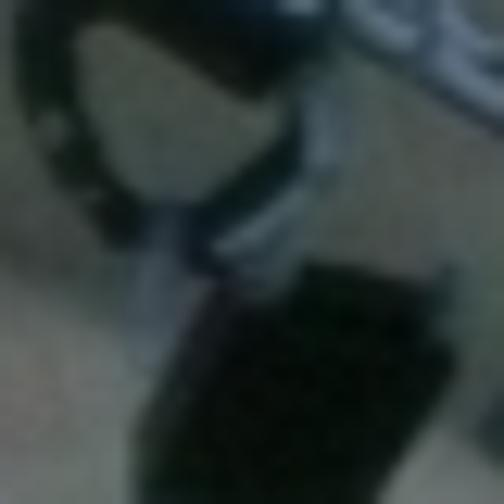

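Call:
{"method": "move", "body": {
  "target": [0,0,-0.042,0,0,0,1,-0.35,0.35,0.35,-1,-1,0.1,-0.94,0,0,0,0,0,0,-1,-1,-1,-1,-1,-1,0,-0.8],
  "speed": 0.05
}}

Call:
{"method": "move", "body": {
  "target": [0,0,-0.00833,0,0,0,1,-0.35,0.35,0.35,-1,-1,0.1,-0.94,0,0,0,0,0,0,-1,-1,-1,-1,-1,-1,0,-0.8],
  "speed": 0.005
}}

Scene clock: 2741.03 s.
left_arm: end_effector_position=(+0.6292, -0.1122, +0.0302) hand_measured=(+1.000, -0.352, +0.204, +0.154, -1.000, -1.000) hand_load_n=(-1.0, +9.5, +3.5, +6.0, +0.0, +0.0) hand_stopped_by=(target, target, force, force, target, target) hand_force_limit=0.10 hand_speed=-0.94 end_effector_quat_wxyz=(-0.571, +0.814, -0.091, +0.063) | right_arm: end_effector_position=(+1.0755, +0.5099, +0.3616) hand_measured=(-1.000, -1.000, -1.000, -1.000, -1.000, -1.000) hand_load_n=(+0.0, +0.0, +0.0, +0.0, +0.0, +0.0) hand_stopped_by=(target, target, target, target, target, target) hand_force_limit=0.00 hand_speed=-0.80 end_effector_quat_wxyz=(+0.059, +0.833, -0.550, +0.006)
Joint positions: left_arm=[-0.924 -1.173 2.445 -1.783 5.512 3.526] | right_arm=[0.277 -0.627 0.736 1.545 1.657 -3.266]
Joint torques (N m): left_arm=[-6.95 -92.95 -11.46 -7.88 3.85 3.13] | right_arm=[10.98 -266 -87.85 10.33 5.39 0.27]
Wrist force (N): left_arm=[-1.0 -0.6 4.5] | right_arm=[0.0 0.3 1.1]
Wrist torque (N m): left_arm=[-0.59 0.39 0.33] | right_arm=[0.00 0.00 0.04]
Wrist force, peak (N): left_arm=[-1.8 -0.7 4.9] | right_arm=[0.5 0.8 1.2]
Hand target: left_arm +0.6293, -0.1122, +0.0300; -0.571, +0.814, -0.091, +0.063 | right_arm +1.0755, +0.5099, +0.3616; +0.059, +0.833, -0.550, +0.006
Off the commanded pose: left_arm 0.000 m, 0 deg | right_arm 0.000 m, 0 deg.
move: done

Scene clock: 2742.27 s.
left_arm: end_effector_position=(+0.6292, -0.1122, +0.0252) hand_measured=(+1.000, -0.352, +0.204, +0.154, -1.000, -1.000) hand_load_n=(-1.0, +9.5, +3.5, +6.0, +0.0, -0.5) hand_stopped_by=(target, target, force, force, target, target) hand_force_limit=0.10 hand_speed=-0.94 end_effector_quat_wxyz=(-0.571, +0.814, -0.091, +0.063) | right_arm: end_effector_position=(+1.0755, +0.5099, +0.3616) hand_measured=(-1.000, -1.000, -1.000, -1.000, -1.000, -1.000) hand_load_n=(+0.0, +0.0, +0.0, +0.0, +0.0, +0.0) hand_stopped_by=(target, target, target, target, target, target) hand_force_limit=0.00 hand_speed=-0.80 end_effector_quat_wxyz=(+0.059, +0.833, -0.550, +0.006)
Joint positions: left_arm=[-0.924 -1.165 2.446 -1.793 5.513 3.526] | right_arm=[0.277 -0.627 0.736 1.545 1.657 -3.266]
Joint torques (N m): left_arm=[11.99 -89.83 -9.06 -4.21 5.59 3.64] | right_arm=[9.72 -260.78 -87.11 10.3 5.28 0.55]
Wrist force (N): left_arm=[-1.0 -0.4 5.1] | right_arm=[0.0 0.6 1.1]
Wrist torque (N m): left_arm=[-0.60 0.42 0.32] | right_arm=[0.05 0.00 0.05]
Wrist force, peak (N): left_arm=[-1.3 -0.7 5.1] | right_arm=[0.5 0.9 1.3]
Hand target: left_arm +0.6293, -0.1122, +0.0251; -0.571, +0.814, -0.091, +0.063 | right_arm +1.0755, +0.5099, +0.3616; +0.059, +0.833, -0.550, +0.006
Off the commanded pose: left_arm 0.000 m, 0 deg | right_arm 0.000 m, 0 deg.
move: done

Call:
{"method": "execute_actions", "body": {
  "actions": [
    [[0,0,-0.00333,0,0,0,1,-0.35,0.35,0.35,-1,-1,0.1,-0.94,0,0,0,0,0,0,-1,-1,-1,-1,-1,-1,0,-0.8]]
  ],
  "cameras": []
}}

Call:
{"method": "execute_actions", "body": {
  "actions": [
    [[0,0,-0.00167,0,0,0,1,-0.35,0.35,0.35,-1,-1,0.1,-0.94,0,0,0,0,0,0,-1,-1,-1,-1,-1,-1,0,-0.8]]
  ],
  "cameras": []
}}

Call:
{"method": "execute_actions", "body": {
  "actions": [
    [[0,0,-0.00167,0,0,0,1,-0.35,0.35,0.35,-1,-1,0.1,-0.94,0,0,0,0,0,0,-1,-1,-1,-1,-1,-1,0,-0.8]]
  ],
  "cameras": []
}}

Scene clock: 2747.03 s.
left_arm: end_effector_position=(+0.6293, -0.1122, +0.0231) hand_measured=(+1.000, -0.352, +0.204, +0.154, -1.000, -1.000) hand_load_n=(-1.0, +9.5, +3.5, +6.5, +0.0, +0.0) hand_stopped_by=(target, target, force, force, target, target) hand_force_limit=0.10 hand_speed=-0.94 end_effector_quat_wxyz=(-0.571, +0.814, -0.091, +0.063) | right_arm: end_effector_position=(+1.0755, +0.5099, +0.3616) hand_measured=(-1.000, -1.000, -1.000, -1.000, -1.000, -1.000) hand_load_n=(+0.0, +0.0, +0.0, +0.0, +0.0, +0.0) hand_stopped_by=(target, target, target, target, target, target) hand_force_limit=0.00 hand_speed=-0.80 end_effector_quat_wxyz=(+0.059, +0.833, -0.550, +0.006)
Joint positions: left_arm=[-0.924 -1.161 2.447 -1.797 5.513 3.526] | right_arm=[0.277 -0.627 0.736 1.545 1.657 -3.266]
Joint torques (N m): left_arm=[15 -95.53 -10.64 -5.17 5.42 3.03] | right_arm=[13.14 -260.38 -89.99 9.91 5.68 0.92]
Wrist force (N): left_arm=[-1.3 -0.7 4.8] | right_arm=[0.3 0.4 0.9]
Wrist torque (N m): left_arm=[-0.61 0.47 0.31] | right_arm=[0.03 -0.05 0.06]
Wrist force, peak (N): left_arm=[-1.6 -0.4 5.2] | right_arm=[0.4 0.4 1.4]
Hand target: left_arm +0.6293, -0.1122, +0.0231; -0.571, +0.814, -0.091, +0.063 | right_arm +1.0755, +0.5099, +0.3616; +0.059, +0.833, -0.550, +0.006
Off the commanded pose: left_arm 0.000 m, 0 deg | right_arm 0.000 m, 0 deg.
Step readings (end_effector_position of left_arm | right_arm):
0: (+0.6293, -0.1122, +0.0251) | (+1.0755, +0.5099, +0.3616)
1: (+0.6293, -0.1122, +0.0251) | (+1.0755, +0.5099, +0.3616)
2: (+0.6293, -0.1122, +0.0249) | (+1.0755, +0.5099, +0.3616)
4: (+0.6292, -0.1122, +0.0241) | (+1.0755, +0.5099, +0.3616)
8: (+0.6292, -0.1122, +0.0234) | (+1.0755, +0.5099, +0.3616)
15: (+0.6293, -0.1122, +0.0231) | (+1.0755, +0.5099, +0.3616)

Scene clock: 2747.73 s.
left_arm: end_effector_position=(+0.6293, -0.1122, +0.0221) hand_measured=(+1.000, -0.352, +0.204, +0.154, -1.000, -1.000) hand_load_n=(-1.0, +9.5, +3.5, +6.0, -0.5, -0.5) hand_stopped_by=(target, target, force, force, target, target) hand_force_limit=0.10 hand_speed=-0.94 end_effector_quat_wxyz=(-0.571, +0.814, -0.091, +0.063) | right_arm: end_effector_position=(+1.0755, +0.5099, +0.3616) hand_measured=(-1.000, -1.000, -1.000, -1.000, -1.000, -1.000) hand_load_n=(+0.0, +0.0, +0.0, +0.0, +0.0, +0.0) hand_stopped_by=(target, target, target, target, target, target) hand_force_limit=0.00 hand_speed=-0.80 end_effector_quat_wxyz=(+0.059, +0.833, -0.550, +0.006)
Joint positions: left_arm=[-0.924 -1.159 2.447 -1.799 5.513 3.526] | right_arm=[0.277 -0.627 0.736 1.545 1.657 -3.266]
Joint torques (N m): left_arm=[10.84 -92.34 -10.71 -5.53 5.29 3.25] | right_arm=[10.98 -263.55 -88.18 10.13 5.9 0.08]
Wrist force (N): left_arm=[-0.9 -0.5 4.6] | right_arm=[0.4 0.3 0.7]
Wrist torque (N m): left_arm=[-0.56 0.40 0.32] | right_arm=[0.03 -0.05 0.06]
Wrist force, peak (N): left_arm=[-1.3 -1.0 5.0] | right_arm=[0.5 0.7 1.2]
Hand target: left_arm +0.6293, -0.1122, +0.0221; -0.571, +0.814, -0.091, +0.063 | right_arm +1.0755, +0.5099, +0.3616; +0.059, +0.833, -0.550, +0.006
Off the commanded pose: left_arm 0.000 m, 0 deg | right_arm 0.000 m, 0 deg.
Step readings (end_effector_position of left_arm | right_arm):
0: (+0.6293, -0.1122, +0.0231) | (+1.0755, +0.5099, +0.3616)
1: (+0.6293, -0.1122, +0.0231) | (+1.0755, +0.5099, +0.3616)
2: (+0.6293, -0.1122, +0.0229) | (+1.0755, +0.5099, +0.3616)
4: (+0.6293, -0.1122, +0.0226) | (+1.0755, +0.5099, +0.3616)
8: (+0.6293, -0.1122, +0.0222) | (+1.0755, +0.5099, +0.3616)
15: (+0.6293, -0.1122, +0.0221) | (+1.0755, +0.5099, +0.3616)

Scene clock: 2748.43 s.
left_arm: end_effector_position=(+0.6293, -0.1122, +0.0211) hand_measured=(+1.000, -0.352, +0.204, +0.154, -1.000, -1.000) hand_load_n=(-1.0, +9.5, +3.5, +6.0, +0.0, +0.0) hand_stopped_by=(target, target, force, force, target, target) hand_force_limit=0.10 hand_speed=-0.94 end_effector_quat_wxyz=(-0.571, +0.814, -0.091, +0.063) | right_arm: end_effector_position=(+1.0755, +0.5099, +0.3616) hand_measured=(-1.000, -1.000, -1.000, -1.000, -1.000, -1.000) hand_load_n=(+0.0, +0.0, +0.0, +0.0, +0.0, +0.0) hand_stopped_by=(target, target, target, target, target, target) hand_force_limit=0.00 hand_speed=-0.80 end_effector_quat_wxyz=(+0.059, +0.833, -0.550, +0.006)
Joint positions: left_arm=[-0.924 -1.158 2.447 -1.801 5.513 3.526] | right_arm=[0.277 -0.627 0.736 1.545 1.657 -3.266]
Joint torques (N m): left_arm=[10.72 -92.48 -9.31 -5.16 4.91 3.01] | right_arm=[8.09 -264.88 -89.59 9.94 6.24 0.8]
Wrist force (N): left_arm=[-1.5 -0.9 4.6] | right_arm=[0.3 0.4 0.9]
Wrist torque (N m): left_arm=[-0.55 0.48 0.27] | right_arm=[0.03 -0.05 0.06]
Wrist force, peak (N): left_arm=[-1.4 -1.6 4.8] | right_arm=[0.6 0.4 1.2]
Hand target: left_arm +0.6293, -0.1122, +0.0210; -0.571, +0.814, -0.091, +0.063 | right_arm +1.0755, +0.5099, +0.3616; +0.059, +0.833, -0.550, +0.006
Off the commanded pose: left_arm 0.000 m, 0 deg | right_arm 0.000 m, 0 deg.
Step readings (end_effector_position of left_arm | right_arm):
0: (+0.6293, -0.1122, +0.0221) | (+1.0755, +0.5099, +0.3616)
1: (+0.6293, -0.1122, +0.0221) | (+1.0755, +0.5099, +0.3616)
2: (+0.6293, -0.1122, +0.0220) | (+1.0755, +0.5099, +0.3616)
4: (+0.6293, -0.1122, +0.0216) | (+1.0755, +0.5099, +0.3616)
8: (+0.6292, -0.1122, +0.0212) | (+1.0755, +0.5099, +0.3616)
15: (+0.6293, -0.1122, +0.0211) | (+1.0755, +0.5099, +0.3616)

Call:
{"method": "execute_actions", "body": {
  "actions": [
    [[0,0,-0.00167,0,0,0,1,-0.35,0.35,0.35,-1,-1,0.1,-0.94,0,0,0,0,0,0,-1,-1,-1,-1,-1,-1,0,-0.8]]
  ],
  "cameras": []
}}

Call:
{"method": "execute_actions", "body": {
  "actions": [
    [[0,0,-0.00167,0,0,0,1,-0.35,0.35,0.35,-1,-1,0.1,-0.94,0,0,0,0,0,0,-1,-1,-1,-1,-1,-1,0,-0.8]]
  ],
  "cameras": []
}}

Scene clock: 2752.03 s.
left_arm: end_effector_position=(+0.6293, -0.1122, +0.0201) hand_measured=(+1.000, -0.352, +0.204, +0.154, -1.000, -1.000) hand_load_n=(-1.0, +9.5, +3.5, +6.5, +0.0, -0.5) hand_stopped_by=(target, target, force, force, target, target) hand_force_limit=0.10 hand_speed=-0.94 end_effector_quat_wxyz=(-0.571, +0.814, -0.091, +0.063) | right_arm: end_effector_position=(+1.0755, +0.5099, +0.3616) hand_measured=(-1.000, -1.000, -1.000, -1.000, -1.000, -1.000) hand_load_n=(+0.0, +0.0, +0.0, +0.0, +0.0, +0.0) hand_stopped_by=(target, target, target, target, target, target) hand_force_limit=0.00 hand_speed=-0.80 end_effector_quat_wxyz=(+0.059, +0.833, -0.550, +0.006)
Joint positions: left_arm=[-0.924 -1.156 2.448 -1.803 5.513 3.526] | right_arm=[0.277 -0.627 0.736 1.545 1.657 -3.266]
Joint torques (N m): left_arm=[6.3 -91.8 -10.3 -5.72 5.42 2.84] | right_arm=[10.48 -264.69 -88.82 10.03 5.94 0.79]
Wrist force (N): left_arm=[-1.1 -2.3 3.8] | right_arm=[0.2 0.3 0.9]
Wrist torque (N m): left_arm=[-0.58 0.39 0.27] | right_arm=[0.02 -0.03 0.05]
Wrist force, peak (N): left_arm=[-1.6 -1.4 4.9] | right_arm=[0.3 0.8 1.4]
Hand target: left_arm +0.6293, -0.1122, +0.0200; -0.571, +0.814, -0.091, +0.063 | right_arm +1.0755, +0.5099, +0.3616; +0.059, +0.833, -0.550, +0.006
Off the commanded pose: left_arm 0.000 m, 0 deg | right_arm 0.000 m, 0 deg.
Step readings (end_effector_position of left_arm | right_arm):
0: (+0.6293, -0.1122, +0.0210) | (+1.0755, +0.5099, +0.3616)
1: (+0.6293, -0.1122, +0.0210) | (+1.0755, +0.5099, +0.3616)
2: (+0.6293, -0.1122, +0.0210) | (+1.0755, +0.5099, +0.3616)
4: (+0.6293, -0.1122, +0.0206) | (+1.0755, +0.5099, +0.3616)
8: (+0.6292, -0.1122, +0.0202) | (+1.0755, +0.5099, +0.3616)
15: (+0.6293, -0.1122, +0.0201) | (+1.0755, +0.5099, +0.3616)

Scene clock: 2752.73 s.
left_arm: end_effector_position=(+0.6293, -0.1122, +0.0190) hand_measured=(+1.000, -0.352, +0.204, +0.154, -1.000, -1.000) hand_load_n=(-0.5, +10.0, +3.5, +6.5, +0.0, +0.0) hand_stopped_by=(target, target, force, force, target, target) hand_force_limit=0.10 hand_speed=-0.94 end_effector_quat_wxyz=(-0.571, +0.814, -0.091, +0.063) | right_arm: end_effector_position=(+1.0755, +0.5099, +0.3616) hand_measured=(-1.000, -1.000, -1.000, -1.000, -1.000, -1.000) hand_load_n=(+0.0, +0.0, +0.0, +0.0, +0.0, +0.0) hand_stopped_by=(target, target, target, target, target, target) hand_force_limit=0.00 hand_speed=-0.80 end_effector_quat_wxyz=(+0.059, +0.833, -0.550, +0.006)
Joint positions: left_arm=[-0.924 -1.154 2.448 -1.805 5.513 3.526] | right_arm=[0.277 -0.627 0.736 1.545 1.657 -3.266]
Joint torques (N m): left_arm=[2.28 -90.76 -9.99 -5.47 4.88 3.05] | right_arm=[10.36 -262.84 -87.73 9.99 5.4 0.32]
Wrist force (N): left_arm=[-1.3 -2.4 4.6] | right_arm=[0.3 0.7 0.9]
Wrist torque (N m): left_arm=[-0.66 0.45 0.27] | right_arm=[0.07 -0.03 0.06]
Wrist force, peak (N): left_arm=[-1.3 -2.4 4.6] | right_arm=[0.2 0.9 1.1]
Hand target: left_arm +0.6293, -0.1122, +0.0190; -0.571, +0.814, -0.091, +0.063 | right_arm +1.0755, +0.5099, +0.3616; +0.059, +0.833, -0.550, +0.006
Off the commanded pose: left_arm 0.000 m, 0 deg | right_arm 0.000 m, 0 deg.
Step readings (end_effector_position of left_arm | right_arm):
0: (+0.6293, -0.1122, +0.0201) | (+1.0755, +0.5099, +0.3616)
1: (+0.6293, -0.1122, +0.0200) | (+1.0755, +0.5099, +0.3616)
2: (+0.6293, -0.1122, +0.0199) | (+1.0755, +0.5099, +0.3616)
4: (+0.6293, -0.1122, +0.0196) | (+1.0755, +0.5099, +0.3616)
8: (+0.6292, -0.1122, +0.0192) | (+1.0755, +0.5099, +0.3616)
15: (+0.6293, -0.1122, +0.0191) | (+1.0755, +0.5099, +0.3616)

Call:
{"method": "execute_actions", "body": {
  "actions": [
    [[0,0,-0.0025,0,0,0,1,-0.35,0.35,0.35,-1,-1,0.1,-0.94,0,0,0,0,0,0,-1,-1,-1,-1,-1,-1,0,-0.8]]
  ],
  "cameras": []
}}

Scene clock: 2783.13 s.
left_arm: end_effector_position=(+0.6293, -0.1122, +0.0176) hand_measured=(+1.000, -0.352, +0.204, +0.154, -1.000, -1.000) hand_load_n=(-2.0, +7.0, +5.5, +8.5, -0.5, -0.5) hand_stopped_by=(target, target, force, force, target, target) hand_force_limit=0.10 hand_speed=-0.94 end_effector_quat_wxyz=(-0.571, +0.814, -0.091, +0.063) | right_arm: end_effector_position=(+1.0755, +0.5099, +0.3616) hand_measured=(-1.000, -1.000, -1.000, -1.000, -1.000, -1.000) hand_load_n=(+0.0, +0.0, +0.0, +0.0, +0.0, +0.0) hand_stopped_by=(target, target, target, target, target, target) hand_force_limit=0.00 hand_speed=-0.80 end_effector_quat_wxyz=(+0.059, +0.833, -0.550, +0.006)
Joint positions: left_arm=[-0.924 -1.151 2.448 -1.808 5.513 3.526] | right_arm=[0.277 -0.627 0.736 1.545 1.657 -3.266]
Joint torques (N m): left_arm=[-0.17 -87.6 -11.88 -7.26 5.06 3.39] | right_arm=[10.21 -266.23 -88.44 10.36 5.95 0.23]
Wrist force (N): left_arm=[-2.2 -12.8 1.4] | right_arm=[0.3 0.5 1.2]
Wrist torque (N m): left_arm=[-0.67 0.43 0.31] | right_arm=[0.02 -0.06 0.06]
Wrist force, peak (N): left_arm=[-3.6 -14.0 1.6] | right_arm=[0.4 0.5 1.4]
Hand target: left_arm +0.6293, -0.1122, +0.0175; -0.571, +0.814, -0.091, +0.063 | right_arm +1.0755, +0.5099, +0.3616; +0.059, +0.833, -0.550, +0.006
Off the commanded pose: left_arm 0.000 m, 0 deg | right_arm 0.000 m, 0 deg.
Step readings (end_effector_position of left_arm | right_arm):
0: (+0.6293, -0.1122, +0.0190) | (+1.0755, +0.5099, +0.3616)
1: (+0.6293, -0.1122, +0.0190) | (+1.0755, +0.5099, +0.3616)
2: (+0.6293, -0.1122, +0.0189) | (+1.0755, +0.5099, +0.3616)
4: (+0.6292, -0.1122, +0.0183) | (+1.0755, +0.5099, +0.3616)
8: (+0.6292, -0.1122, +0.0178) | (+1.0755, +0.5099, +0.3616)
15: (+0.6292, -0.1122, +0.0176) | (+1.0755, +0.5099, +0.3616)

Call:
{"method": "execute_actions", "body": {
  "actions": [
    [[0,0,0.012,0,0,0,1,-0.35,0.35,0.35,-1,-1,0.1,-0.94,0,0,0,0,0,0,-1,-1,-1,-1,-1,-1,0,-0.8]]
  ],
  "cameras": []
}}

Scene clock: 2786.13 s.
left_arm: end_effector_position=(+0.6292, -0.1122, +0.0247) hand_measured=(+1.000, -0.352, +0.204, +0.154, -1.000, -1.000) hand_load_n=(-0.5, +10.5, +4.5, +6.0, +0.0, +0.0) hand_stopped_by=(target, target, force, force, target, target) hand_force_limit=0.10 hand_speed=-0.94 end_effector_quat_wxyz=(-0.571, +0.814, -0.091, +0.063) | right_arm: end_effector_position=(+1.0755, +0.5099, +0.3616) hand_measured=(-1.000, -1.000, -1.000, -1.000, -1.000, -1.000) hand_load_n=(+0.0, +0.0, +0.0, +0.0, +0.0, +0.0) hand_stopped_by=(target, target, target, target, target, target) hand_force_limit=0.00 hand_speed=-0.80 end_effector_quat_wxyz=(+0.059, +0.833, -0.550, +0.006)
Joint positions: left_arm=[-0.924 -1.164 2.446 -1.794 5.513 3.526] | right_arm=[0.277 -0.627 0.736 1.545 1.657 -3.266]
Joint torques (N m): left_arm=[-2.53 -141.38 -51.73 1.5 4.5 -1.35] | right_arm=[12.1 -262.57 -87.05 10.55 5.1 -0.17]
Wrist force (N): left_arm=[-1.1 -0.8 4.7] | right_arm=[0.0 0.6 0.8]
Wrist torque (N m): left_arm=[-0.62 0.43 0.33] | right_arm=[0.07 0.01 0.05]
Wrist force, peak (N): left_arm=[-2.9 -13.4 1.5] | right_arm=[0.6 0.7 1.4]
Hand target: left_arm +0.6293, -0.1122, +0.0247; -0.571, +0.814, -0.091, +0.063 | right_arm +1.0755, +0.5099, +0.3616; +0.059, +0.833, -0.550, +0.006
Off the commanded pose: left_arm 0.000 m, 0 deg | right_arm 0.000 m, 0 deg.
Step readings (end_effector_position of left_arm | right_arm):
0: (+0.6293, -0.1122, +0.0175) | (+1.0755, +0.5099, +0.3616)
1: (+0.6293, -0.1122, +0.0175) | (+1.0755, +0.5099, +0.3616)
2: (+0.6292, -0.1122, +0.0181) | (+1.0755, +0.5099, +0.3616)
4: (+0.6291, -0.1120, +0.0209) | (+1.0755, +0.5099, +0.3616)
8: (+0.6291, -0.1120, +0.0235) | (+1.0755, +0.5099, +0.3616)
15: (+0.6292, -0.1122, +0.0246) | (+1.0755, +0.5099, +0.3616)


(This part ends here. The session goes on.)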